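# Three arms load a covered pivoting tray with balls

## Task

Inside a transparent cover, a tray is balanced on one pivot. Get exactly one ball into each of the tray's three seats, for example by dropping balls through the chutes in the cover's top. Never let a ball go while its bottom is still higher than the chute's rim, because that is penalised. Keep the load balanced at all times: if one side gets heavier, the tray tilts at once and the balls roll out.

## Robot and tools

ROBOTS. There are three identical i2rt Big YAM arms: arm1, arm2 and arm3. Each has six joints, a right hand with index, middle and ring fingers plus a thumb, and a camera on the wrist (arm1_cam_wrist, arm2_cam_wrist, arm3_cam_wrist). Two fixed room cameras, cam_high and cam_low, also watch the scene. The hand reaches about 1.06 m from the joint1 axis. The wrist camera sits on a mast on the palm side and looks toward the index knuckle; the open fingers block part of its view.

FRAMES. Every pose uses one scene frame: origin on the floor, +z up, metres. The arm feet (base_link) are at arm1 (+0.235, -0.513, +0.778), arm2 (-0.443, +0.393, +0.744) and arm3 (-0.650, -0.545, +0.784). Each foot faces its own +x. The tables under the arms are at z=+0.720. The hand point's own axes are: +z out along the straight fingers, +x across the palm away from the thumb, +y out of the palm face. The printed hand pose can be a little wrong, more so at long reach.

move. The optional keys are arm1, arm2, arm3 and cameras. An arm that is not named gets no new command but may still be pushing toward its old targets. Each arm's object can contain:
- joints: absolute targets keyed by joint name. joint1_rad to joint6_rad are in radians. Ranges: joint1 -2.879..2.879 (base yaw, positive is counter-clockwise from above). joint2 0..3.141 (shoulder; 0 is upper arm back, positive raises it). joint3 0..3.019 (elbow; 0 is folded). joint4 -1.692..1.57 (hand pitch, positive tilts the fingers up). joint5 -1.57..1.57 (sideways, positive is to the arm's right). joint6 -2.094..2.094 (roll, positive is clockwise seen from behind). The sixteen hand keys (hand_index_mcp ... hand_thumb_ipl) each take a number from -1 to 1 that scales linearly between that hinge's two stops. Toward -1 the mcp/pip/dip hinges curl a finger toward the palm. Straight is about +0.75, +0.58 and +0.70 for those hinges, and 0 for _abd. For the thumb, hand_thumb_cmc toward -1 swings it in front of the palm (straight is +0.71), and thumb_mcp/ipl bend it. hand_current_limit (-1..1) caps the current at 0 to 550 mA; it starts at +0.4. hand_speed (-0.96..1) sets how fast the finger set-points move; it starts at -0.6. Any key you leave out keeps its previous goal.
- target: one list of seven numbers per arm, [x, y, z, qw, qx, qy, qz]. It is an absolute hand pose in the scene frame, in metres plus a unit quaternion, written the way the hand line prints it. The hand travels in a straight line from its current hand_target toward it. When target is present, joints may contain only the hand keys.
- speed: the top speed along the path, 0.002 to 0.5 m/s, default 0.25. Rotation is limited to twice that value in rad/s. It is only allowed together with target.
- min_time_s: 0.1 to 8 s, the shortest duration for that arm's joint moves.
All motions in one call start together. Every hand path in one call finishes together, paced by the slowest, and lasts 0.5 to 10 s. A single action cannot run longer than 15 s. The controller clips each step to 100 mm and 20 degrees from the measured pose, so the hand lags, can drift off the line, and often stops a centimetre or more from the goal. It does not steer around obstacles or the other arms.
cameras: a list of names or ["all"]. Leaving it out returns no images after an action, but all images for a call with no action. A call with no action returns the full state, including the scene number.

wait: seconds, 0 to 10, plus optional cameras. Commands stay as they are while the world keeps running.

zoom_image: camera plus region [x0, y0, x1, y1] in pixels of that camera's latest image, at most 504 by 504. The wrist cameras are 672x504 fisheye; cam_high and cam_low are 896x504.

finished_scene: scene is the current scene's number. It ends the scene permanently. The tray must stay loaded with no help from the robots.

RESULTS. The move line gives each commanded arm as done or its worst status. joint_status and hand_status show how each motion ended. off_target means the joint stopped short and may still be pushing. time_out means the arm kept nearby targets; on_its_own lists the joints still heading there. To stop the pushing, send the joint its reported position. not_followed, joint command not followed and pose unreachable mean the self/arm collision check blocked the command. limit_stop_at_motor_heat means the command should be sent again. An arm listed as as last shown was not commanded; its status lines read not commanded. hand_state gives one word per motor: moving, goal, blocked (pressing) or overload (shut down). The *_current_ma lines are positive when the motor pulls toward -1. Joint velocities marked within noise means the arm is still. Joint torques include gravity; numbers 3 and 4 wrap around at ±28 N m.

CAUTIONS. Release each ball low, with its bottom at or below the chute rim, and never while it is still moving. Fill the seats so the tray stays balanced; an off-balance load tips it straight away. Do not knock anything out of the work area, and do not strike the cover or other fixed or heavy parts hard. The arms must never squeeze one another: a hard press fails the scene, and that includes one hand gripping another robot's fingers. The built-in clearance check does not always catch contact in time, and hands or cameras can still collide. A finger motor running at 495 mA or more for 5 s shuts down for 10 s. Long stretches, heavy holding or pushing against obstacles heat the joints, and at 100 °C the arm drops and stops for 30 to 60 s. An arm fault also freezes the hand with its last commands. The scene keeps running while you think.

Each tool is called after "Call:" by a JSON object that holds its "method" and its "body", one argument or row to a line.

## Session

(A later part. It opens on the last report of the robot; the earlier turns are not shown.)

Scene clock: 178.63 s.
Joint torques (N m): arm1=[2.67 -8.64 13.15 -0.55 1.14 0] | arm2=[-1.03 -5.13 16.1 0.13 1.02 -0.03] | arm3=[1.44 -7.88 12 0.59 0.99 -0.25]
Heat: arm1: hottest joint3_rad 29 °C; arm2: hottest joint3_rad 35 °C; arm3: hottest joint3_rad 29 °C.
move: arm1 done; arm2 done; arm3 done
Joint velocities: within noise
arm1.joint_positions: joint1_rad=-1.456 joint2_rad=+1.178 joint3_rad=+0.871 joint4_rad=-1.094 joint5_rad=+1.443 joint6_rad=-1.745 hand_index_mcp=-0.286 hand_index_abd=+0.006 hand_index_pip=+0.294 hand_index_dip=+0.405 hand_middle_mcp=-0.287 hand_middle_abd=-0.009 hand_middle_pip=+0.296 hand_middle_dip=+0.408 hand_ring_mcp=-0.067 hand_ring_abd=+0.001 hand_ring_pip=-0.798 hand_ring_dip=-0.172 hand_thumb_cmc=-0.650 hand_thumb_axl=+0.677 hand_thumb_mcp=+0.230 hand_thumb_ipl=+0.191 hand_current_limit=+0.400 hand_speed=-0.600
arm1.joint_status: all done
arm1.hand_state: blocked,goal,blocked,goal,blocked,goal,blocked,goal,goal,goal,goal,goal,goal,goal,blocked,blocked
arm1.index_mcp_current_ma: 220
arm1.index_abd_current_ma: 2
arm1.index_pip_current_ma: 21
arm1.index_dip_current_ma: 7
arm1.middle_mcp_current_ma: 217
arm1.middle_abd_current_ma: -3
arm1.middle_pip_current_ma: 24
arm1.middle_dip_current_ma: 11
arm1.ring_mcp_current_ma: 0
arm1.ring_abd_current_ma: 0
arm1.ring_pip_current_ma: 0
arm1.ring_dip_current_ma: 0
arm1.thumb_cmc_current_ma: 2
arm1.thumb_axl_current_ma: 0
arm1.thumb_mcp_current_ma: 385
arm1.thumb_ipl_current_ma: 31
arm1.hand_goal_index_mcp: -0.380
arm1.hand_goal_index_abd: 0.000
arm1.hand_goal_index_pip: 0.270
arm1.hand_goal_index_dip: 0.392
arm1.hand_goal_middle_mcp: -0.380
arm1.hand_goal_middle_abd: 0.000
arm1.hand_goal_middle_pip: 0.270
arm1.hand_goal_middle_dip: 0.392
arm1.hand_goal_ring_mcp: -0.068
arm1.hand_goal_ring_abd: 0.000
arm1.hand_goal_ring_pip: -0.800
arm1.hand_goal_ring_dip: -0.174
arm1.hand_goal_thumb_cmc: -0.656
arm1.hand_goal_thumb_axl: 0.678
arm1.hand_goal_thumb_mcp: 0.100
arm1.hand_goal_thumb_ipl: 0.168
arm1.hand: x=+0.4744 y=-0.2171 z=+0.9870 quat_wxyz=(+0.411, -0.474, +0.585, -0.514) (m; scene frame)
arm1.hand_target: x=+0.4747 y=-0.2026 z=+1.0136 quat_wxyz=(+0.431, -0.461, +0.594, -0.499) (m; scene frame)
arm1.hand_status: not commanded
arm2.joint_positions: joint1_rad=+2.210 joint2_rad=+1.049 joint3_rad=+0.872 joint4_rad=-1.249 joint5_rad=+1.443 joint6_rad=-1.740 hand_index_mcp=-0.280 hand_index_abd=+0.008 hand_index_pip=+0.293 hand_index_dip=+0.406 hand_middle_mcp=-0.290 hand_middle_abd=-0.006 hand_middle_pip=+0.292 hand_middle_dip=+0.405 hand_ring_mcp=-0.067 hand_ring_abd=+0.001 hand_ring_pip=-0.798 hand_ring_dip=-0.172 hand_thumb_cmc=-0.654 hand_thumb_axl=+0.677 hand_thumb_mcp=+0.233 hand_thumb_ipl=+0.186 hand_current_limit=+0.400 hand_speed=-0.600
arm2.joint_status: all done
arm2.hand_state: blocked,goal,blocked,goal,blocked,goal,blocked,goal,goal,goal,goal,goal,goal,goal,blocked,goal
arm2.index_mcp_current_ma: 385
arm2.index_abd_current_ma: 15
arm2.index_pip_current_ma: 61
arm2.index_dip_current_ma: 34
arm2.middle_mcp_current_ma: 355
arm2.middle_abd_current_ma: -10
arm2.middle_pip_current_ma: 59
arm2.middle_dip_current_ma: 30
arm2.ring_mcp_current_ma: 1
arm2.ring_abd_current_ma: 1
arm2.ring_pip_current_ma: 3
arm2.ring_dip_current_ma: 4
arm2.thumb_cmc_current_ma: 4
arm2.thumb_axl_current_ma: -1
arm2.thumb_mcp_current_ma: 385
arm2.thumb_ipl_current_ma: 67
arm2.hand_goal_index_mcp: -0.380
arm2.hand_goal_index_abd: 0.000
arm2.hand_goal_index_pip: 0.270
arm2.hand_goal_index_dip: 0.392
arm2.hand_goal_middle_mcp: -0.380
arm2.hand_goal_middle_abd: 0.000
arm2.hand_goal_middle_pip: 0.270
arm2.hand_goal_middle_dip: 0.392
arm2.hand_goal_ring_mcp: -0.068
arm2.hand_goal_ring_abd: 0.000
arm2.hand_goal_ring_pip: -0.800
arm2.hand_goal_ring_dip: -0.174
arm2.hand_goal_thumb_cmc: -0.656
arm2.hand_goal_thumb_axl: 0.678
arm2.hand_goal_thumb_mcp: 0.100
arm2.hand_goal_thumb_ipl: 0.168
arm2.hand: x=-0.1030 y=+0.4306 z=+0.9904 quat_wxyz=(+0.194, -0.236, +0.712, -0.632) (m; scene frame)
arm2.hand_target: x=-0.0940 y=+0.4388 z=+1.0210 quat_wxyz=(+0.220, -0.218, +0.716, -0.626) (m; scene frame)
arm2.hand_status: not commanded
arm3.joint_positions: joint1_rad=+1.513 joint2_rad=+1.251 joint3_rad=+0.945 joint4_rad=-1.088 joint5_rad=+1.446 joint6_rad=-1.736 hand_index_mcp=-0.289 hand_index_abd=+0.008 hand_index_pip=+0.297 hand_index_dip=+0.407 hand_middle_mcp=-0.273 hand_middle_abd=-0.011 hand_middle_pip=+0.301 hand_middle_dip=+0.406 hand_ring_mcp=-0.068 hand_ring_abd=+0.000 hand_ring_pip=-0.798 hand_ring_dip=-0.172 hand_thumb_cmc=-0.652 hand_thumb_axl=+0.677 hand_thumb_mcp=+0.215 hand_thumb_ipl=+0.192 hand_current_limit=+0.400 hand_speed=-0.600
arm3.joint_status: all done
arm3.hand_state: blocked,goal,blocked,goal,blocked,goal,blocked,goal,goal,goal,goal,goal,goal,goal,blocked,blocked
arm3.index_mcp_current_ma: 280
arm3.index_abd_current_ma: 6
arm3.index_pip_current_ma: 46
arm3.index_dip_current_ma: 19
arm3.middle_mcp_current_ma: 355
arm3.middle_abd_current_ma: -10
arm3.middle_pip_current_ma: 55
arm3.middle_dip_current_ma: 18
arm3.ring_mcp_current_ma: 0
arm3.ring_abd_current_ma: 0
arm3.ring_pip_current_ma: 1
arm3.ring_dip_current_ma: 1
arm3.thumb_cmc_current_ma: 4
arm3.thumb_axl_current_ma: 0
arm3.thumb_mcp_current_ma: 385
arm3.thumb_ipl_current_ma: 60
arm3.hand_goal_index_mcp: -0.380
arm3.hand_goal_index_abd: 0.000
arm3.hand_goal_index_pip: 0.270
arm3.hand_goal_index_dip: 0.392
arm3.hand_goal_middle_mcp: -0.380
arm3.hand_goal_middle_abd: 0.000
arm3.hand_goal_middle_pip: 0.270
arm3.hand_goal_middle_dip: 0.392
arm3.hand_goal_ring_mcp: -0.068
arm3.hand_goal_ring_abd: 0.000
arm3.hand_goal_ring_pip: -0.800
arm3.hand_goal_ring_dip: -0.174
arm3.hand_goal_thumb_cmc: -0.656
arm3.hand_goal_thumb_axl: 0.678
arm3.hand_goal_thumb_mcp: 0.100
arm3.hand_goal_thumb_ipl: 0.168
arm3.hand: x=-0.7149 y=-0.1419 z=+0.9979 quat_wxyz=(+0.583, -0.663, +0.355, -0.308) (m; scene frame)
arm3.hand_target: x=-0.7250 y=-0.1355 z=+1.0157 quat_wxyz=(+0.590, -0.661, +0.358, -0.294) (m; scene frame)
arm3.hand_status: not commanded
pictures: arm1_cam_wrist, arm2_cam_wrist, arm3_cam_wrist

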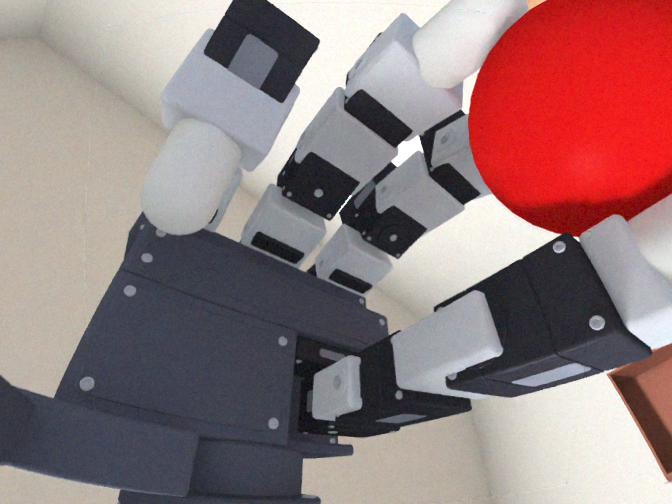

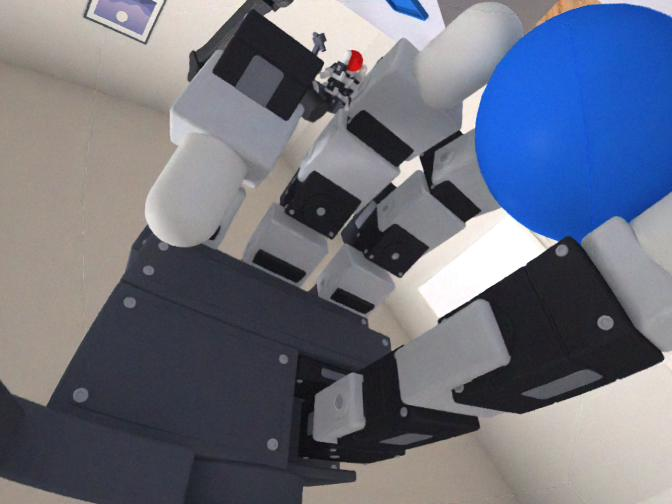

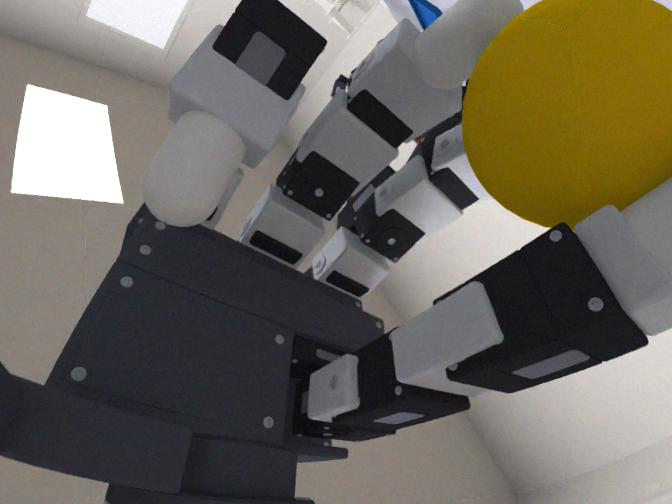

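Call:
{"method": "move", "body": {
  "arm1": {"joints":{"joint1_rad":0.188,"joint2_rad":1.53,"joint3_rad":1.35,"joint4_rad":-1.153},"min_time_s":3.2},
  "arm2": {"joints":{"joint1_rad":0.774,"joint2_rad":1.67,"joint3_rad":1.57,"joint4_rad":-1.268},"min_time_s":4.2},
  "arm3": {"joints":{"joint1_rad":0.638,"joint2_rad":1.42,"joint3_rad":1.235,"joint4_rad":-1.169},"min_time_s":3},
  "cameras": ["cam_high","cam_low"]
}}

Scene clock: 188.60 s.
Joint torques (N m): arm1=[1.67 -13.45 14.05 -0.51 1.21 0.04] | arm2=[-1.2 -12.51 16.57 0.13 1.06 -0.03] | arm3=[-0.03 -9.35 12.82 0.59 1.02 -0.25]
Heat: arm1: hottest joint3_rad 31 °C; arm2: hottest joint3_rad 37 °C; arm3: hottest joint3_rad 31 °C.
move: arm1 done; arm2 done; arm3 done
Joint velocities: within noise
arm1.joint_positions: joint1_rad=+0.192 joint2_rad=+1.530 joint3_rad=+1.288 joint4_rad=-1.146 joint5_rad=+1.442 joint6_rad=-1.748 hand_index_mcp=-0.284 hand_index_abd=+0.008 hand_index_pip=+0.310 hand_index_dip=+0.411 hand_middle_mcp=-0.294 hand_middle_abd=-0.017 hand_middle_pip=+0.299 hand_middle_dip=+0.410 hand_ring_mcp=-0.068 hand_ring_abd=+0.001 hand_ring_pip=-0.798 hand_ring_dip=-0.172 hand_thumb_cmc=-0.644 hand_thumb_axl=+0.677 hand_thumb_mcp=+0.219 hand_thumb_ipl=+0.194 hand_current_limit=+0.400 hand_speed=-0.600
arm1.joint_status: all done
arm1.hand_state: blocked,goal,blocked,goal,blocked,goal,blocked,goal,goal,goal,goal,goal,goal,goal,blocked,blocked
arm1.index_mcp_current_ma: 229
arm1.index_abd_current_ma: 3
arm1.index_pip_current_ma: 48
arm1.index_dip_current_ma: 15
arm1.middle_mcp_current_ma: 191
arm1.middle_abd_current_ma: -9
arm1.middle_pip_current_ma: 29
arm1.middle_dip_current_ma: 13
arm1.ring_mcp_current_ma: 0
arm1.ring_abd_current_ma: 0
arm1.ring_pip_current_ma: 0
arm1.ring_dip_current_ma: 0
arm1.thumb_cmc_current_ma: 7
arm1.thumb_axl_current_ma: 0
arm1.thumb_mcp_current_ma: 385
arm1.thumb_ipl_current_ma: 39
arm1.hand_goal_index_mcp: -0.380
arm1.hand_goal_index_abd: 0.000
arm1.hand_goal_index_pip: 0.270
arm1.hand_goal_index_dip: 0.392
arm1.hand_goal_middle_mcp: -0.380
arm1.hand_goal_middle_abd: 0.000
arm1.hand_goal_middle_pip: 0.270
arm1.hand_goal_middle_dip: 0.392
arm1.hand_goal_ring_mcp: -0.068
arm1.hand_goal_ring_abd: 0.000
arm1.hand_goal_ring_pip: -0.800
arm1.hand_goal_ring_dip: -0.174
arm1.hand_goal_thumb_cmc: -0.656
arm1.hand_goal_thumb_axl: 0.678
arm1.hand_goal_thumb_mcp: 0.100
arm1.hand_goal_thumb_ipl: 0.168
arm1.hand: x=-0.2165 y=-0.2756 z=+1.0239 quat_wxyz=(+0.658, -0.750, +0.057, -0.038) (m; scene frame)
arm1.hand_target: x=-0.2295 y=-0.2706 z=+1.0499 quat_wxyz=(+0.661, -0.746, +0.077, -0.020) (m; scene frame)
arm1.hand_status: not commanded
arm2.joint_positions: joint1_rad=+0.769 joint2_rad=+1.671 joint3_rad=+1.501 joint4_rad=-1.262 joint5_rad=+1.441 joint6_rad=-1.740 hand_index_mcp=-0.281 hand_index_abd=+0.008 hand_index_pip=+0.294 hand_index_dip=+0.407 hand_middle_mcp=-0.291 hand_middle_abd=-0.006 hand_middle_pip=+0.293 hand_middle_dip=+0.405 hand_ring_mcp=-0.068 hand_ring_abd=+0.001 hand_ring_pip=-0.798 hand_ring_dip=-0.172 hand_thumb_cmc=-0.654 hand_thumb_axl=+0.677 hand_thumb_mcp=+0.233 hand_thumb_ipl=+0.188 hand_current_limit=+0.400 hand_speed=-0.600
arm2.joint_status: all done
arm2.hand_state: blocked,goal,blocked,goal,blocked,goal,blocked,goal,goal,goal,goal,goal,goal,goal,blocked,goal
arm2.index_mcp_current_ma: 385
arm2.index_abd_current_ma: 15
arm2.index_pip_current_ma: 64
arm2.index_dip_current_ma: 35
arm2.middle_mcp_current_ma: 349
arm2.middle_abd_current_ma: -10
arm2.middle_pip_current_ma: 62
arm2.middle_dip_current_ma: 31
arm2.ring_mcp_current_ma: 0
arm2.ring_abd_current_ma: 1
arm2.ring_pip_current_ma: 3
arm2.ring_dip_current_ma: 4
arm2.thumb_cmc_current_ma: 4
arm2.thumb_axl_current_ma: -1
arm2.thumb_mcp_current_ma: 385
arm2.thumb_ipl_current_ma: 73
arm2.hand_goal_index_mcp: -0.380
arm2.hand_goal_index_abd: 0.000
arm2.hand_goal_index_pip: 0.270
arm2.hand_goal_index_dip: 0.392
arm2.hand_goal_middle_mcp: -0.380
arm2.hand_goal_middle_abd: 0.000
arm2.hand_goal_middle_pip: 0.270
arm2.hand_goal_middle_dip: 0.392
arm2.hand_goal_ring_mcp: -0.068
arm2.hand_goal_ring_abd: 0.000
arm2.hand_goal_ring_pip: -0.800
arm2.hand_goal_ring_dip: -0.174
arm2.hand_goal_thumb_cmc: -0.656
arm2.hand_goal_thumb_axl: 0.678
arm2.hand_goal_thumb_mcp: 0.100
arm2.hand_goal_thumb_ipl: 0.168
arm2.hand: x=-0.2060 y=-0.1147 z=+0.9997 quat_wxyz=(-0.273, +0.290, +0.693, -0.601) (m; scene frame)
arm2.hand_target: x=-0.1945 y=-0.1242 z=+1.0296 quat_wxyz=(-0.253, +0.305, +0.684, -0.612) (m; scene frame)
arm2.hand_status: not commanded
arm3.joint_positions: joint1_rad=+0.646 joint2_rad=+1.406 joint3_rad=+1.189 joint4_rad=-1.162 joint5_rad=+1.446 joint6_rad=-1.736 hand_index_mcp=-0.289 hand_index_abd=+0.008 hand_index_pip=+0.298 hand_index_dip=+0.407 hand_middle_mcp=-0.273 hand_middle_abd=-0.011 hand_middle_pip=+0.302 hand_middle_dip=+0.407 hand_ring_mcp=-0.068 hand_ring_abd=+0.000 hand_ring_pip=-0.798 hand_ring_dip=-0.172 hand_thumb_cmc=-0.651 hand_thumb_axl=+0.677 hand_thumb_mcp=+0.214 hand_thumb_ipl=+0.193 hand_current_limit=+0.400 hand_speed=-0.600
arm3.joint_status: all done
arm3.hand_state: blocked,goal,blocked,goal,blocked,goal,blocked,goal,goal,goal,goal,goal,goal,goal,blocked,blocked
arm3.index_mcp_current_ma: 279
arm3.index_abd_current_ma: 6
arm3.index_pip_current_ma: 47
arm3.index_dip_current_ma: 19
arm3.middle_mcp_current_ma: 353
arm3.middle_abd_current_ma: -10
arm3.middle_pip_current_ma: 58
arm3.middle_dip_current_ma: 19
arm3.ring_mcp_current_ma: 0
arm3.ring_abd_current_ma: 0
arm3.ring_pip_current_ma: 1
arm3.ring_dip_current_ma: 1
arm3.thumb_cmc_current_ma: 4
arm3.thumb_axl_current_ma: 0
arm3.thumb_mcp_current_ma: 385
arm3.thumb_ipl_current_ma: 62
arm3.hand_goal_index_mcp: -0.380
arm3.hand_goal_index_abd: 0.000
arm3.hand_goal_index_pip: 0.270
arm3.hand_goal_index_dip: 0.392
arm3.hand_goal_middle_mcp: -0.380
arm3.hand_goal_middle_abd: 0.000
arm3.hand_goal_middle_pip: 0.270
arm3.hand_goal_middle_dip: 0.392
arm3.hand_goal_ring_mcp: -0.068
arm3.hand_goal_ring_abd: 0.000
arm3.hand_goal_ring_pip: -0.800
arm3.hand_goal_ring_dip: -0.174
arm3.hand_goal_thumb_cmc: -0.656
arm3.hand_goal_thumb_axl: 0.678
arm3.hand_goal_thumb_mcp: 0.100
arm3.hand_goal_thumb_ipl: 0.168
arm3.hand: x=-0.3661 y=-0.1649 z=+1.0336 quat_wxyz=(+0.404, -0.449, +0.600, -0.524) (m; scene frame)
arm3.hand_target: x=-0.3593 y=-0.1565 z=+1.0467 quat_wxyz=(+0.407, -0.442, +0.604, -0.523) (m; scene frame)
arm3.hand_status: not commanded
pictures: cam_high, cam_low

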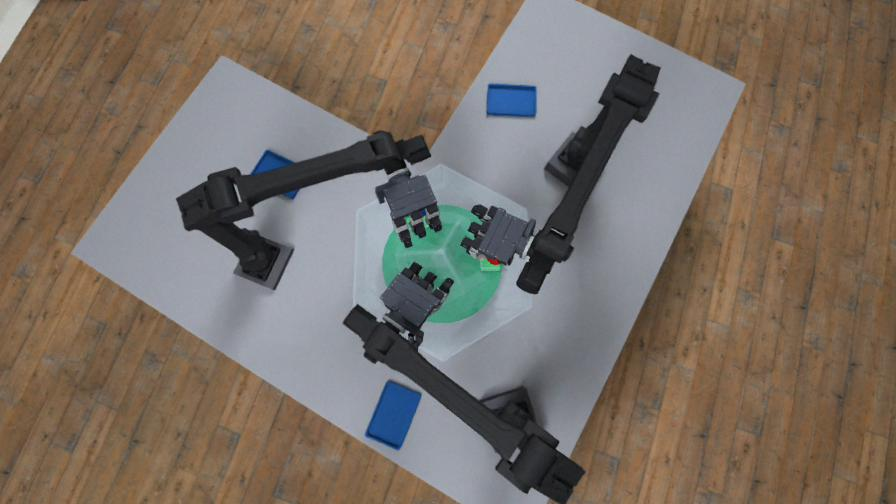

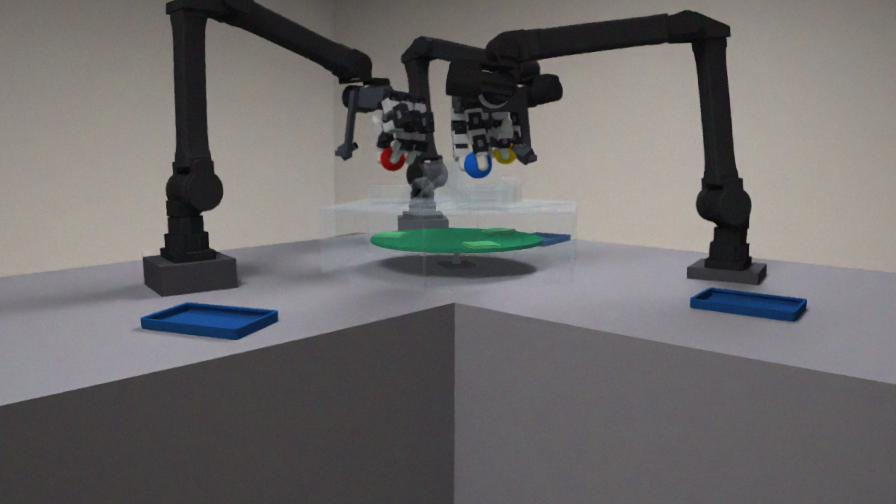

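Call:
{"method": "zoom_image", "body": {
  "camera": "cam_low",
  "region": [320, 100, 580, 240]
}}

Call:
{"method": "zoom_image", "body": {
  "camera": "cam_high",
  "region": [360, 150, 540, 330]
}}

Scaled by 1.938 from the camera's 896x504 image, which has a finer 1280x720 frame.

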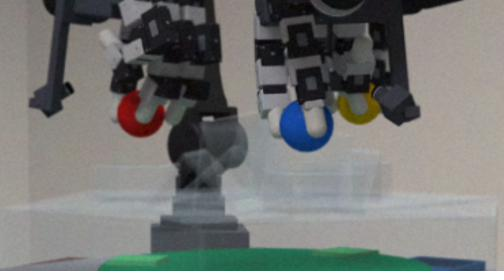

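Scaled by 2.800 from the camera's 896x504 image, which has a finer 1280x720 frame.

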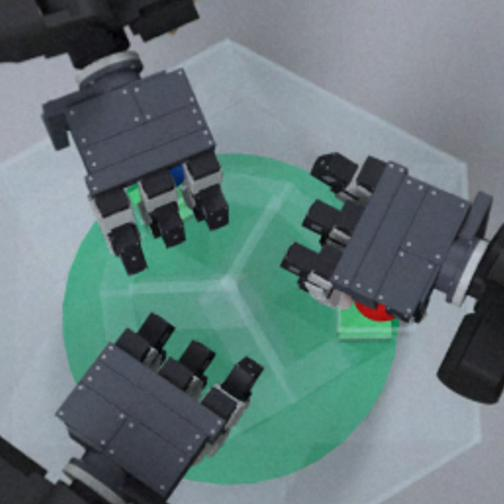

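Call:
{"method": "wait", "body": {
  "seconds": 0.1,
  "cameras": ["arm1_cam_wrist","arm2_cam_wrist","arm3_cam_wrist"]
}}

Call:
{"method": "zoom_image", "body": {
  "camera": "arm1_cam_wrist",
  "region": [432, 0, 672, 250]
}}

Call:
{"method": "zoom_image", "body": {
  "camera": "arm2_cam_wrist",
  "region": [432, 0, 672, 250]
}}

Call:
{"method": "zoom_image", "body": {
  "camera": "arm3_cam_wrist",
  "region": [432, 0, 672, 250]
}}

Scene clock: 199.03 s.
Joint torques (N m): arm1=[1.61 -13.45 14.05 -0.5 1.2 0.05] | arm2=[-1.2 -12.45 16.65 0.09 1.06 -0.02] | arm3=[-0.03 -9.47 12.81 0.61 1.02 -0.24]
Heat: arm1: hottest joint3_rad 32 °C; arm2: hottest joint3_rad 39 °C; arm3: hottest joint3_rad 32 °C.
Joint velocities: within noise
arm1.joint_positions: joint1_rad=+0.192 joint2_rad=+1.530 joint3_rad=+1.288 joint4_rad=-1.146 joint5_rad=+1.442 joint6_rad=-1.748 hand_index_mcp=-0.284 hand_index_abd=+0.008 hand_index_pip=+0.310 hand_index_dip=+0.411 hand_middle_mcp=-0.294 hand_middle_abd=-0.017 hand_middle_pip=+0.299 hand_middle_dip=+0.410 hand_ring_mcp=-0.068 hand_ring_abd=+0.001 hand_ring_pip=-0.798 hand_ring_dip=-0.172 hand_thumb_cmc=-0.644 hand_thumb_axl=+0.677 hand_thumb_mcp=+0.219 hand_thumb_ipl=+0.194 hand_current_limit=+0.400 hand_speed=-0.600
arm1.joint_status: all done
arm1.hand_state: blocked,goal,blocked,goal,blocked,goal,blocked,goal,goal,goal,goal,goal,goal,goal,blocked,blocked
arm1.index_mcp_current_ma: 229
arm1.index_abd_current_ma: 3
arm1.index_pip_current_ma: 48
arm1.index_dip_current_ma: 15
arm1.middle_mcp_current_ma: 191
arm1.middle_abd_current_ma: -9
arm1.middle_pip_current_ma: 29
arm1.middle_dip_current_ma: 13
arm1.ring_mcp_current_ma: 0
arm1.ring_abd_current_ma: 0
arm1.ring_pip_current_ma: 0
arm1.ring_dip_current_ma: 0
arm1.thumb_cmc_current_ma: 7
arm1.thumb_axl_current_ma: 0
arm1.thumb_mcp_current_ma: 385
arm1.thumb_ipl_current_ma: 39
arm1.hand_goal_index_mcp: -0.380
arm1.hand_goal_index_abd: 0.000
arm1.hand_goal_index_pip: 0.270
arm1.hand_goal_index_dip: 0.392
arm1.hand_goal_middle_mcp: -0.380
arm1.hand_goal_middle_abd: 0.000
arm1.hand_goal_middle_pip: 0.270
arm1.hand_goal_middle_dip: 0.392
arm1.hand_goal_ring_mcp: -0.068
arm1.hand_goal_ring_abd: 0.000
arm1.hand_goal_ring_pip: -0.800
arm1.hand_goal_ring_dip: -0.174
arm1.hand_goal_thumb_cmc: -0.656
arm1.hand_goal_thumb_axl: 0.678
arm1.hand_goal_thumb_mcp: 0.100
arm1.hand_goal_thumb_ipl: 0.168
arm1.hand: x=-0.2165 y=-0.2756 z=+1.0239 quat_wxyz=(+0.658, -0.750, +0.057, -0.038) (m; scene frame)
arm1.hand_target: x=-0.2295 y=-0.2706 z=+1.0499 quat_wxyz=(+0.661, -0.746, +0.077, -0.020) (m; scene frame)
arm1.hand_status: not commanded
arm2.joint_positions: joint1_rad=+0.769 joint2_rad=+1.671 joint3_rad=+1.501 joint4_rad=-1.262 joint5_rad=+1.441 joint6_rad=-1.740 hand_index_mcp=-0.281 hand_index_abd=+0.008 hand_index_pip=+0.294 hand_index_dip=+0.407 hand_middle_mcp=-0.291 hand_middle_abd=-0.006 hand_middle_pip=+0.293 hand_middle_dip=+0.405 hand_ring_mcp=-0.068 hand_ring_abd=+0.001 hand_ring_pip=-0.798 hand_ring_dip=-0.172 hand_thumb_cmc=-0.654 hand_thumb_axl=+0.677 hand_thumb_mcp=+0.233 hand_thumb_ipl=+0.188 hand_current_limit=+0.400 hand_speed=-0.600
arm2.joint_status: all done
arm2.hand_state: blocked,goal,blocked,goal,blocked,goal,blocked,goal,goal,goal,goal,goal,goal,goal,blocked,goal
arm2.index_mcp_current_ma: 385
arm2.index_abd_current_ma: 15
arm2.index_pip_current_ma: 64
arm2.index_dip_current_ma: 35
arm2.middle_mcp_current_ma: 349
arm2.middle_abd_current_ma: -10
arm2.middle_pip_current_ma: 62
arm2.middle_dip_current_ma: 31
arm2.ring_mcp_current_ma: 0
arm2.ring_abd_current_ma: 1
arm2.ring_pip_current_ma: 3
arm2.ring_dip_current_ma: 4
arm2.thumb_cmc_current_ma: 4
arm2.thumb_axl_current_ma: -1
arm2.thumb_mcp_current_ma: 385
arm2.thumb_ipl_current_ma: 73
arm2.hand_goal_index_mcp: -0.380
arm2.hand_goal_index_abd: 0.000
arm2.hand_goal_index_pip: 0.270
arm2.hand_goal_index_dip: 0.392
arm2.hand_goal_middle_mcp: -0.380
arm2.hand_goal_middle_abd: 0.000
arm2.hand_goal_middle_pip: 0.270
arm2.hand_goal_middle_dip: 0.392
arm2.hand_goal_ring_mcp: -0.068
arm2.hand_goal_ring_abd: 0.000
arm2.hand_goal_ring_pip: -0.800
arm2.hand_goal_ring_dip: -0.174
arm2.hand_goal_thumb_cmc: -0.656
arm2.hand_goal_thumb_axl: 0.678
arm2.hand_goal_thumb_mcp: 0.100
arm2.hand_goal_thumb_ipl: 0.168
arm2.hand: x=-0.2059 y=-0.1147 z=+0.9998 quat_wxyz=(-0.273, +0.290, +0.693, -0.601) (m; scene frame)
arm2.hand_target: x=-0.1944 y=-0.1242 z=+1.0297 quat_wxyz=(-0.253, +0.305, +0.684, -0.612) (m; scene frame)
arm2.hand_status: not commanded
arm3.joint_positions: joint1_rad=+0.646 joint2_rad=+1.406 joint3_rad=+1.189 joint4_rad=-1.162 joint5_rad=+1.446 joint6_rad=-1.736 hand_index_mcp=-0.289 hand_index_abd=+0.008 hand_index_pip=+0.298 hand_index_dip=+0.407 hand_middle_mcp=-0.273 hand_middle_abd=-0.011 hand_middle_pip=+0.302 hand_middle_dip=+0.407 hand_ring_mcp=-0.068 hand_ring_abd=+0.000 hand_ring_pip=-0.798 hand_ring_dip=-0.172 hand_thumb_cmc=-0.651 hand_thumb_axl=+0.677 hand_thumb_mcp=+0.214 hand_thumb_ipl=+0.193 hand_current_limit=+0.400 hand_speed=-0.600
arm3.joint_status: all done
arm3.hand_state: blocked,goal,blocked,goal,blocked,goal,blocked,goal,goal,goal,goal,goal,goal,goal,blocked,blocked
arm3.index_mcp_current_ma: 279
arm3.index_abd_current_ma: 6
arm3.index_pip_current_ma: 47
arm3.index_dip_current_ma: 19
arm3.middle_mcp_current_ma: 353
arm3.middle_abd_current_ma: -10
arm3.middle_pip_current_ma: 58
arm3.middle_dip_current_ma: 19
arm3.ring_mcp_current_ma: 0
arm3.ring_abd_current_ma: 0
arm3.ring_pip_current_ma: 1
arm3.ring_dip_current_ma: 1
arm3.thumb_cmc_current_ma: 4
arm3.thumb_axl_current_ma: 0
arm3.thumb_mcp_current_ma: 385
arm3.thumb_ipl_current_ma: 62
arm3.hand_goal_index_mcp: -0.380
arm3.hand_goal_index_abd: 0.000
arm3.hand_goal_index_pip: 0.270
arm3.hand_goal_index_dip: 0.392
arm3.hand_goal_middle_mcp: -0.380
arm3.hand_goal_middle_abd: 0.000
arm3.hand_goal_middle_pip: 0.270
arm3.hand_goal_middle_dip: 0.392
arm3.hand_goal_ring_mcp: -0.068
arm3.hand_goal_ring_abd: 0.000
arm3.hand_goal_ring_pip: -0.800
arm3.hand_goal_ring_dip: -0.174
arm3.hand_goal_thumb_cmc: -0.656
arm3.hand_goal_thumb_axl: 0.678
arm3.hand_goal_thumb_mcp: 0.100
arm3.hand_goal_thumb_ipl: 0.168
arm3.hand: x=-0.3661 y=-0.1649 z=+1.0336 quat_wxyz=(+0.404, -0.449, +0.600, -0.524) (m; scene frame)
arm3.hand_target: x=-0.3593 y=-0.1565 z=+1.0467 quat_wxyz=(+0.407, -0.442, +0.604, -0.523) (m; scene frame)
arm3.hand_status: not commanded
wait: 0.10 s; at rest from the start
pictures: arm1_cam_wrist, arm2_cam_wrist, arm3_cam_wrist

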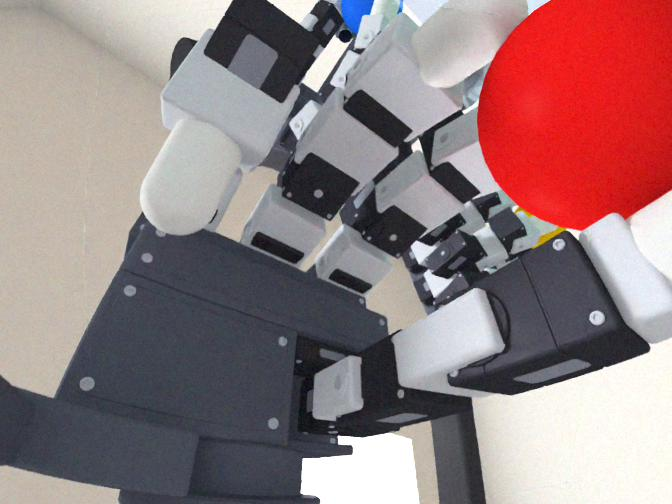

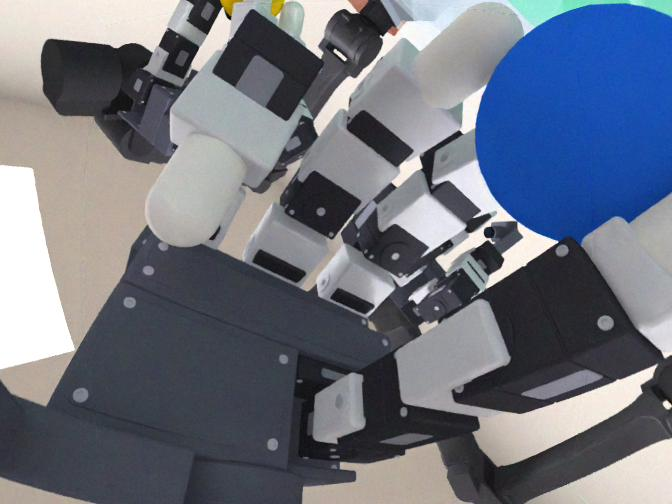

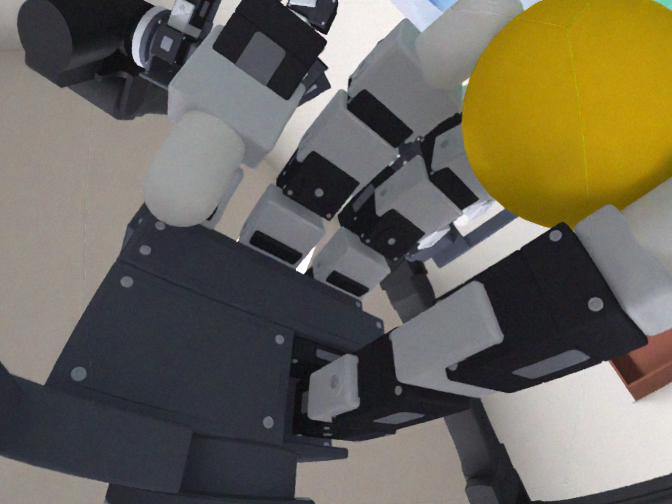

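Scaled by 2.016 from the camera's 672x504 image, which has a finer 960x720 frame.

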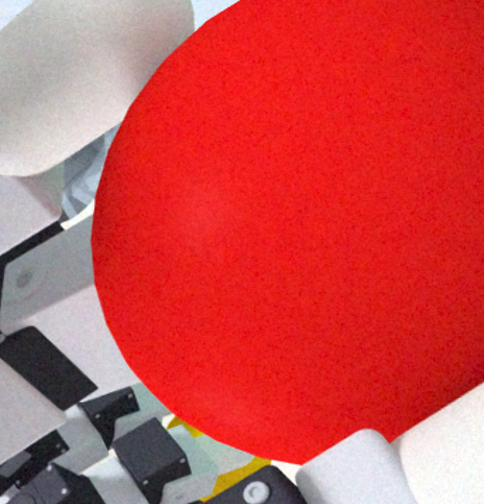

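Scaled by 2.016 from the camera's 672x504 image, which has a finer 960x720 frame.

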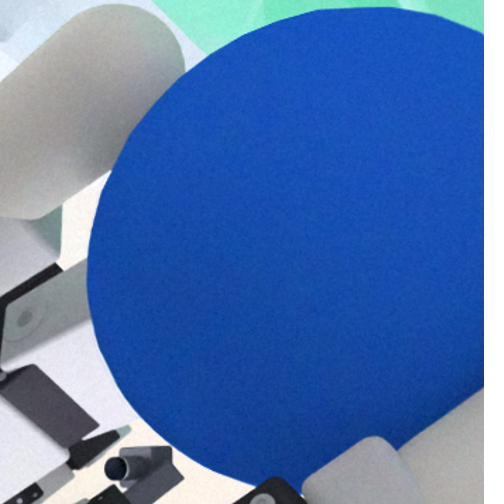

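Scaled by 2.016 from the camera's 672x504 image, which has a finer 960x720 frame.

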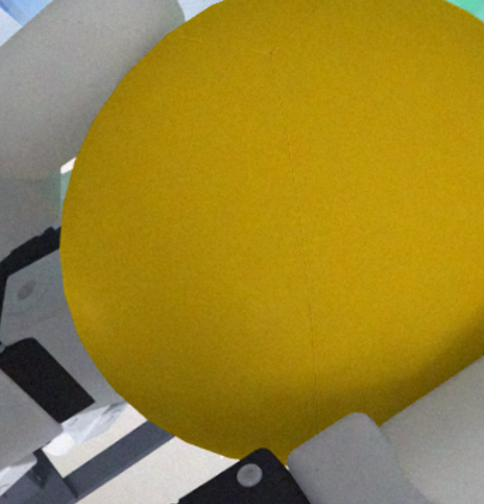

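Call:
{"method": "move", "body": {
  "arm1": {"joints":{"joint1_rad":0.172,"joint2_rad":1.545,"joint3_rad":1.20,"joint4_rad":-1.036},"min_time_s":1.5},
  "arm2": {"joints":{"joint1_rad":0.79,"joint2_rad":1.64,"joint3_rad":1.46,"joint4_rad":-1.216},"min_time_s":1.5},
  "arm3": {"joints":{"joint1_rad":0.666,"joint2_rad":1.433,"joint3_rad":1.077,"joint4_rad":-1.026},"min_time_s":1.5},
  "cameras": ["cam_high","cam_low","arm1_cam_wrist","arm2_cam_wrist","arm3_cam_wrist"]
}}

Call:
{"method": "zoom_image", "body": {
  "camera": "cam_low",
  "region": [360, 120, 540, 240]
}}

Call:
{"method": "zoom_image", "body": {
  "camera": "cam_high",
  "region": [360, 150, 540, 330]
}}

Scene clock: 226.10 s.
Joint torques (N m): arm1=[1.26 -12.92 9.09 0.2 1.21 0.05] | arm2=[-0.97 -14.62 11.28 0.76 1.05 -0.03] | arm3=[1.49 -9.29 8.66 1.22 1.02 -0.25]
Heat: arm1: hottest joint3_rad 34 °C; arm2: hottest joint3_rad 43 °C; arm3: hottest joint3_rad 33 °C.
move: arm1 done; arm2 done; arm3 done
Joint velocities: within noise
arm1.joint_positions: joint1_rad=+0.183 joint2_rad=+1.540 joint3_rad=+1.194 joint4_rad=-1.047 joint5_rad=+1.442 joint6_rad=-1.748 hand_index_mcp=-0.284 hand_index_abd=+0.008 hand_index_pip=+0.310 hand_index_dip=+0.411 hand_middle_mcp=-0.294 hand_middle_abd=-0.017 hand_middle_pip=+0.299 hand_middle_dip=+0.410 hand_ring_mcp=-0.068 hand_ring_abd=+0.001 hand_ring_pip=-0.798 hand_ring_dip=-0.172 hand_thumb_cmc=-0.644 hand_thumb_axl=+0.677 hand_thumb_mcp=+0.219 hand_thumb_ipl=+0.194 hand_current_limit=+0.400 hand_speed=-0.600
arm1.joint_status: all done
arm1.hand_state: blocked,goal,blocked,goal,blocked,goal,blocked,goal,goal,goal,goal,goal,goal,goal,blocked,blocked
arm1.index_mcp_current_ma: 229
arm1.index_abd_current_ma: 3
arm1.index_pip_current_ma: 48
arm1.index_dip_current_ma: 15
arm1.middle_mcp_current_ma: 191
arm1.middle_abd_current_ma: -9
arm1.middle_pip_current_ma: 29
arm1.middle_dip_current_ma: 13
arm1.ring_mcp_current_ma: 0
arm1.ring_abd_current_ma: 0
arm1.ring_pip_current_ma: 0
arm1.ring_dip_current_ma: 0
arm1.thumb_cmc_current_ma: 7
arm1.thumb_axl_current_ma: 0
arm1.thumb_mcp_current_ma: 385
arm1.thumb_ipl_current_ma: 39
arm1.hand_goal_index_mcp: -0.380
arm1.hand_goal_index_abd: 0.000
arm1.hand_goal_index_pip: 0.270
arm1.hand_goal_index_dip: 0.392
arm1.hand_goal_middle_mcp: -0.380
arm1.hand_goal_middle_abd: 0.000
arm1.hand_goal_middle_pip: 0.270
arm1.hand_goal_middle_dip: 0.392
arm1.hand_goal_ring_mcp: -0.068
arm1.hand_goal_ring_abd: 0.000
arm1.hand_goal_ring_pip: -0.800
arm1.hand_goal_ring_dip: -0.174
arm1.hand_goal_thumb_cmc: -0.656
arm1.hand_goal_thumb_axl: 0.678
arm1.hand_goal_thumb_mcp: 0.100
arm1.hand_goal_thumb_ipl: 0.168
arm1.hand: x=-0.2060 y=-0.2727 z=+0.9846 quat_wxyz=(+0.658, -0.750, +0.059, -0.044) (m; scene frame)
arm1.hand_target: x=-0.2074 y=-0.2668 z=+0.9861 quat_wxyz=(+0.660, -0.747, +0.068, -0.043) (m; scene frame)
arm1.hand_status: not commanded
arm2.joint_positions: joint1_rad=+0.783 joint2_rad=+1.671 joint3_rad=+1.447 joint4_rad=-1.227 joint5_rad=+1.441 joint6_rad=-1.740 hand_index_mcp=-0.281 hand_index_abd=+0.008 hand_index_pip=+0.294 hand_index_dip=+0.407 hand_middle_mcp=-0.291 hand_middle_abd=-0.006 hand_middle_pip=+0.293 hand_middle_dip=+0.405 hand_ring_mcp=-0.068 hand_ring_abd=+0.001 hand_ring_pip=-0.798 hand_ring_dip=-0.172 hand_thumb_cmc=-0.654 hand_thumb_axl=+0.677 hand_thumb_mcp=+0.233 hand_thumb_ipl=+0.188 hand_current_limit=+0.400 hand_speed=-0.600
arm2.joint_status: all done
arm2.hand_state: blocked,goal,blocked,goal,blocked,goal,blocked,goal,goal,goal,goal,goal,goal,goal,blocked,goal
arm2.index_mcp_current_ma: 385
arm2.index_abd_current_ma: 15
arm2.index_pip_current_ma: 64
arm2.index_dip_current_ma: 35
arm2.middle_mcp_current_ma: 349
arm2.middle_abd_current_ma: -10
arm2.middle_pip_current_ma: 62
arm2.middle_dip_current_ma: 31
arm2.ring_mcp_current_ma: 0
arm2.ring_abd_current_ma: 1
arm2.ring_pip_current_ma: 3
arm2.ring_dip_current_ma: 4
arm2.thumb_cmc_current_ma: 4
arm2.thumb_axl_current_ma: -1
arm2.thumb_mcp_current_ma: 385
arm2.thumb_ipl_current_ma: 73
arm2.hand_goal_index_mcp: -0.380
arm2.hand_goal_index_abd: 0.000
arm2.hand_goal_index_pip: 0.270
arm2.hand_goal_index_dip: 0.392
arm2.hand_goal_middle_mcp: -0.380
arm2.hand_goal_middle_abd: 0.000
arm2.hand_goal_middle_pip: 0.270
arm2.hand_goal_middle_dip: 0.392
arm2.hand_goal_ring_mcp: -0.068
arm2.hand_goal_ring_abd: 0.000
arm2.hand_goal_ring_pip: -0.800
arm2.hand_goal_ring_dip: -0.174
arm2.hand_goal_thumb_cmc: -0.656
arm2.hand_goal_thumb_axl: 0.678
arm2.hand_goal_thumb_mcp: 0.100
arm2.hand_goal_thumb_ipl: 0.168
arm2.hand: x=-0.2040 y=-0.1059 z=+0.9789 quat_wxyz=(-0.275, +0.280, +0.697, -0.600) (m; scene frame)
arm2.hand_target: x=-0.2002 y=-0.1053 z=+1.0013 quat_wxyz=(-0.257, +0.291, +0.690, -0.610) (m; scene frame)
arm2.hand_status: not commanded
arm3.joint_positions: joint1_rad=+0.652 joint2_rad=+1.422 joint3_rad=+1.073 joint4_rad=-1.037 joint5_rad=+1.446 joint6_rad=-1.736 hand_index_mcp=-0.289 hand_index_abd=+0.008 hand_index_pip=+0.298 hand_index_dip=+0.407 hand_middle_mcp=-0.273 hand_middle_abd=-0.011 hand_middle_pip=+0.302 hand_middle_dip=+0.407 hand_ring_mcp=-0.068 hand_ring_abd=+0.000 hand_ring_pip=-0.798 hand_ring_dip=-0.172 hand_thumb_cmc=-0.651 hand_thumb_axl=+0.677 hand_thumb_mcp=+0.214 hand_thumb_ipl=+0.193 hand_current_limit=+0.400 hand_speed=-0.600
arm3.joint_status: all done
arm3.hand_state: blocked,goal,blocked,goal,blocked,goal,blocked,goal,goal,goal,goal,goal,goal,goal,blocked,blocked
arm3.index_mcp_current_ma: 279
arm3.index_abd_current_ma: 6
arm3.index_pip_current_ma: 47
arm3.index_dip_current_ma: 19
arm3.middle_mcp_current_ma: 353
arm3.middle_abd_current_ma: -10
arm3.middle_pip_current_ma: 58
arm3.middle_dip_current_ma: 19
arm3.ring_mcp_current_ma: 0
arm3.ring_abd_current_ma: 0
arm3.ring_pip_current_ma: 1
arm3.ring_dip_current_ma: 1
arm3.thumb_cmc_current_ma: 4
arm3.thumb_axl_current_ma: 0
arm3.thumb_mcp_current_ma: 385
arm3.thumb_ipl_current_ma: 62
arm3.hand_goal_index_mcp: -0.380
arm3.hand_goal_index_abd: 0.000
arm3.hand_goal_index_pip: 0.270
arm3.hand_goal_index_dip: 0.392
arm3.hand_goal_middle_mcp: -0.380
arm3.hand_goal_middle_abd: 0.000
arm3.hand_goal_middle_pip: 0.270
arm3.hand_goal_middle_dip: 0.392
arm3.hand_goal_ring_mcp: -0.068
arm3.hand_goal_ring_abd: 0.000
arm3.hand_goal_ring_pip: -0.800
arm3.hand_goal_ring_dip: -0.174
arm3.hand_goal_thumb_cmc: -0.656
arm3.hand_goal_thumb_axl: 0.678
arm3.hand_goal_thumb_mcp: 0.100
arm3.hand_goal_thumb_ipl: 0.168
arm3.hand: x=-0.3709 y=-0.1727 z=+0.9855 quat_wxyz=(+0.404, -0.452, +0.598, -0.525) (m; scene frame)
arm3.hand_target: x=-0.3752 y=-0.1659 z=+0.9826 quat_wxyz=(+0.406, -0.458, +0.593, -0.523) (m; scene frame)
arm3.hand_status: not commanded
pictures: arm1_cam_wrist, arm2_cam_wrist, arm3_cam_wrist, cam_high, cam_low

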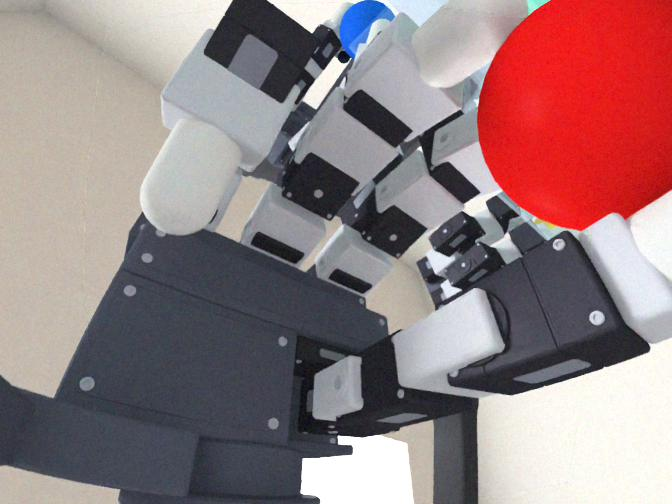

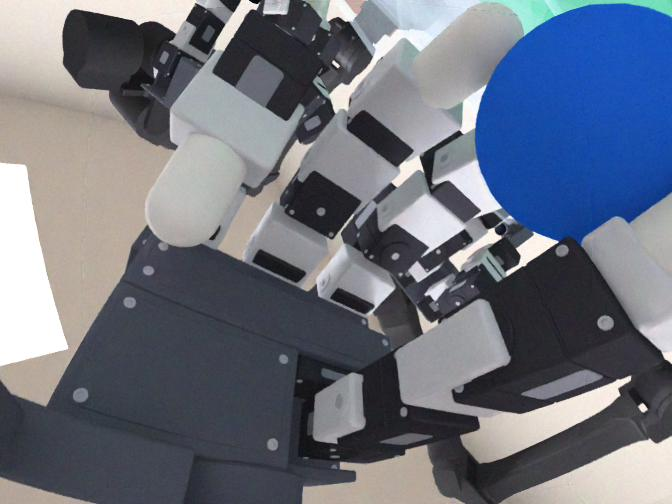

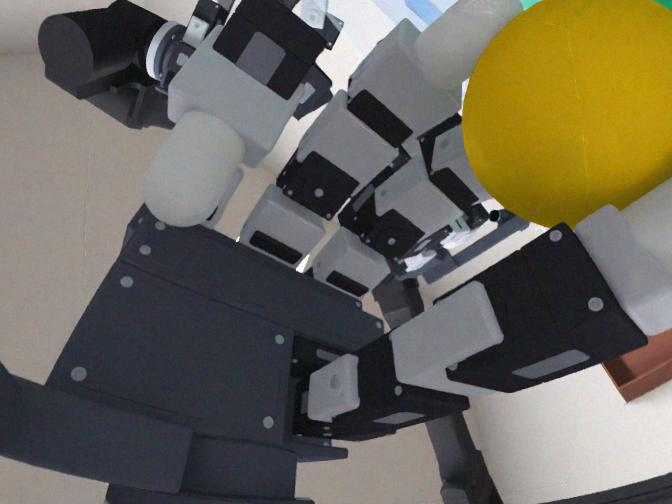

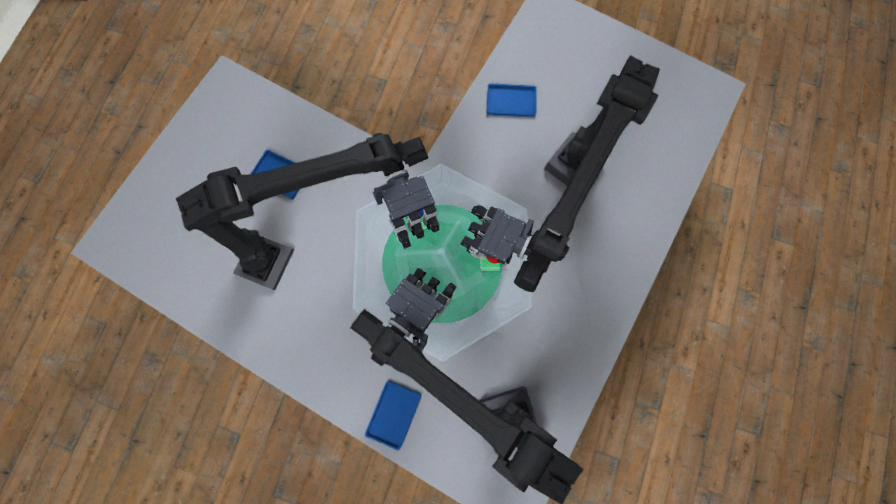

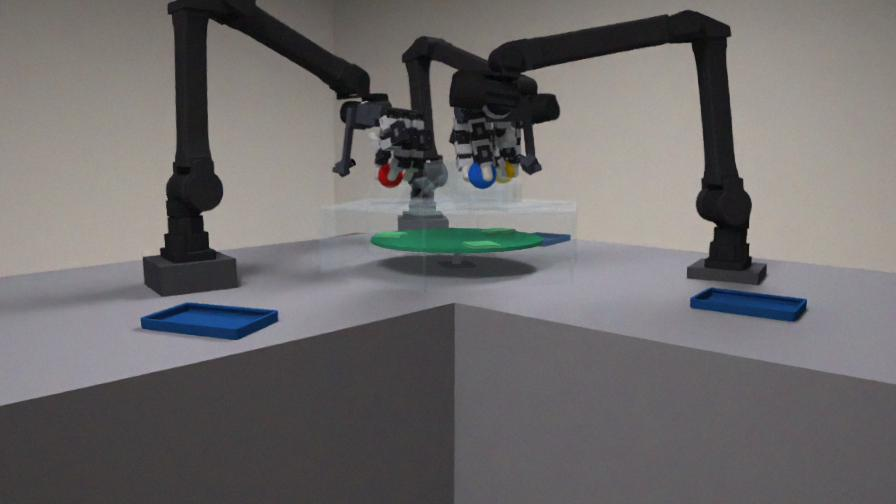

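Scaled by 2.800 from the camera's 896x504 image, which has a finer 1280x720 frame.

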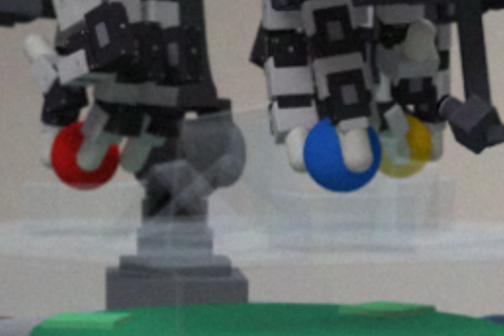

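Scaled by 2.800 from the camera's 896x504 image, which has a finer 1280x720 frame.

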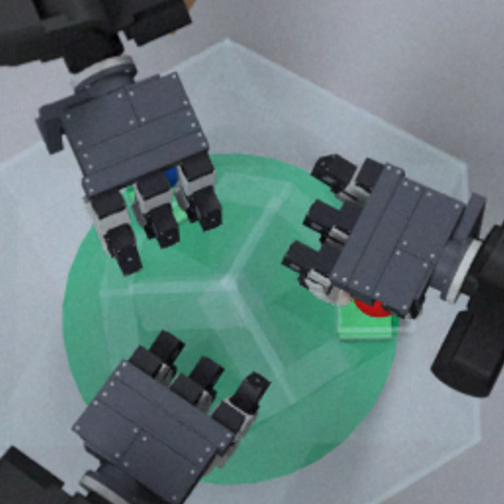

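Call:
{"method": "zoom_image", "body": {
  "camera": "cam_low",
  "region": [364, 158, 424, 212]
}}

Call:
{"method": "zoom_image", "body": {
  "camera": "cam_low",
  "region": [450, 158, 530, 212]
}}

Scaled by 8.400 from the camera's 896x504 image, which has a finer 1280x720 frame.

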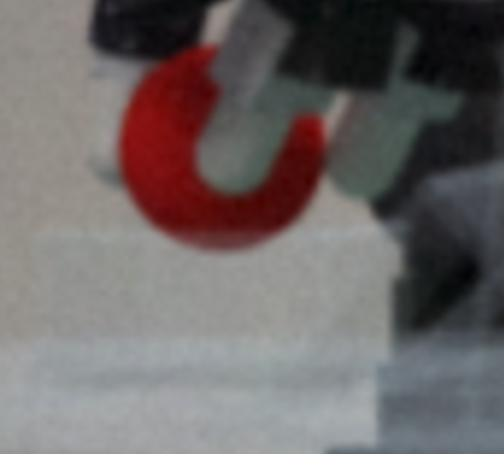

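Scaled by 6.300 from the camera's 896x504 image, which has a finer 1280x720 frame.

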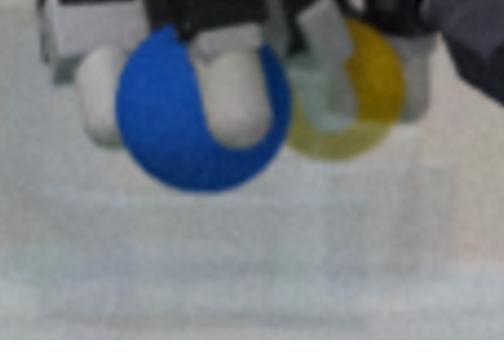

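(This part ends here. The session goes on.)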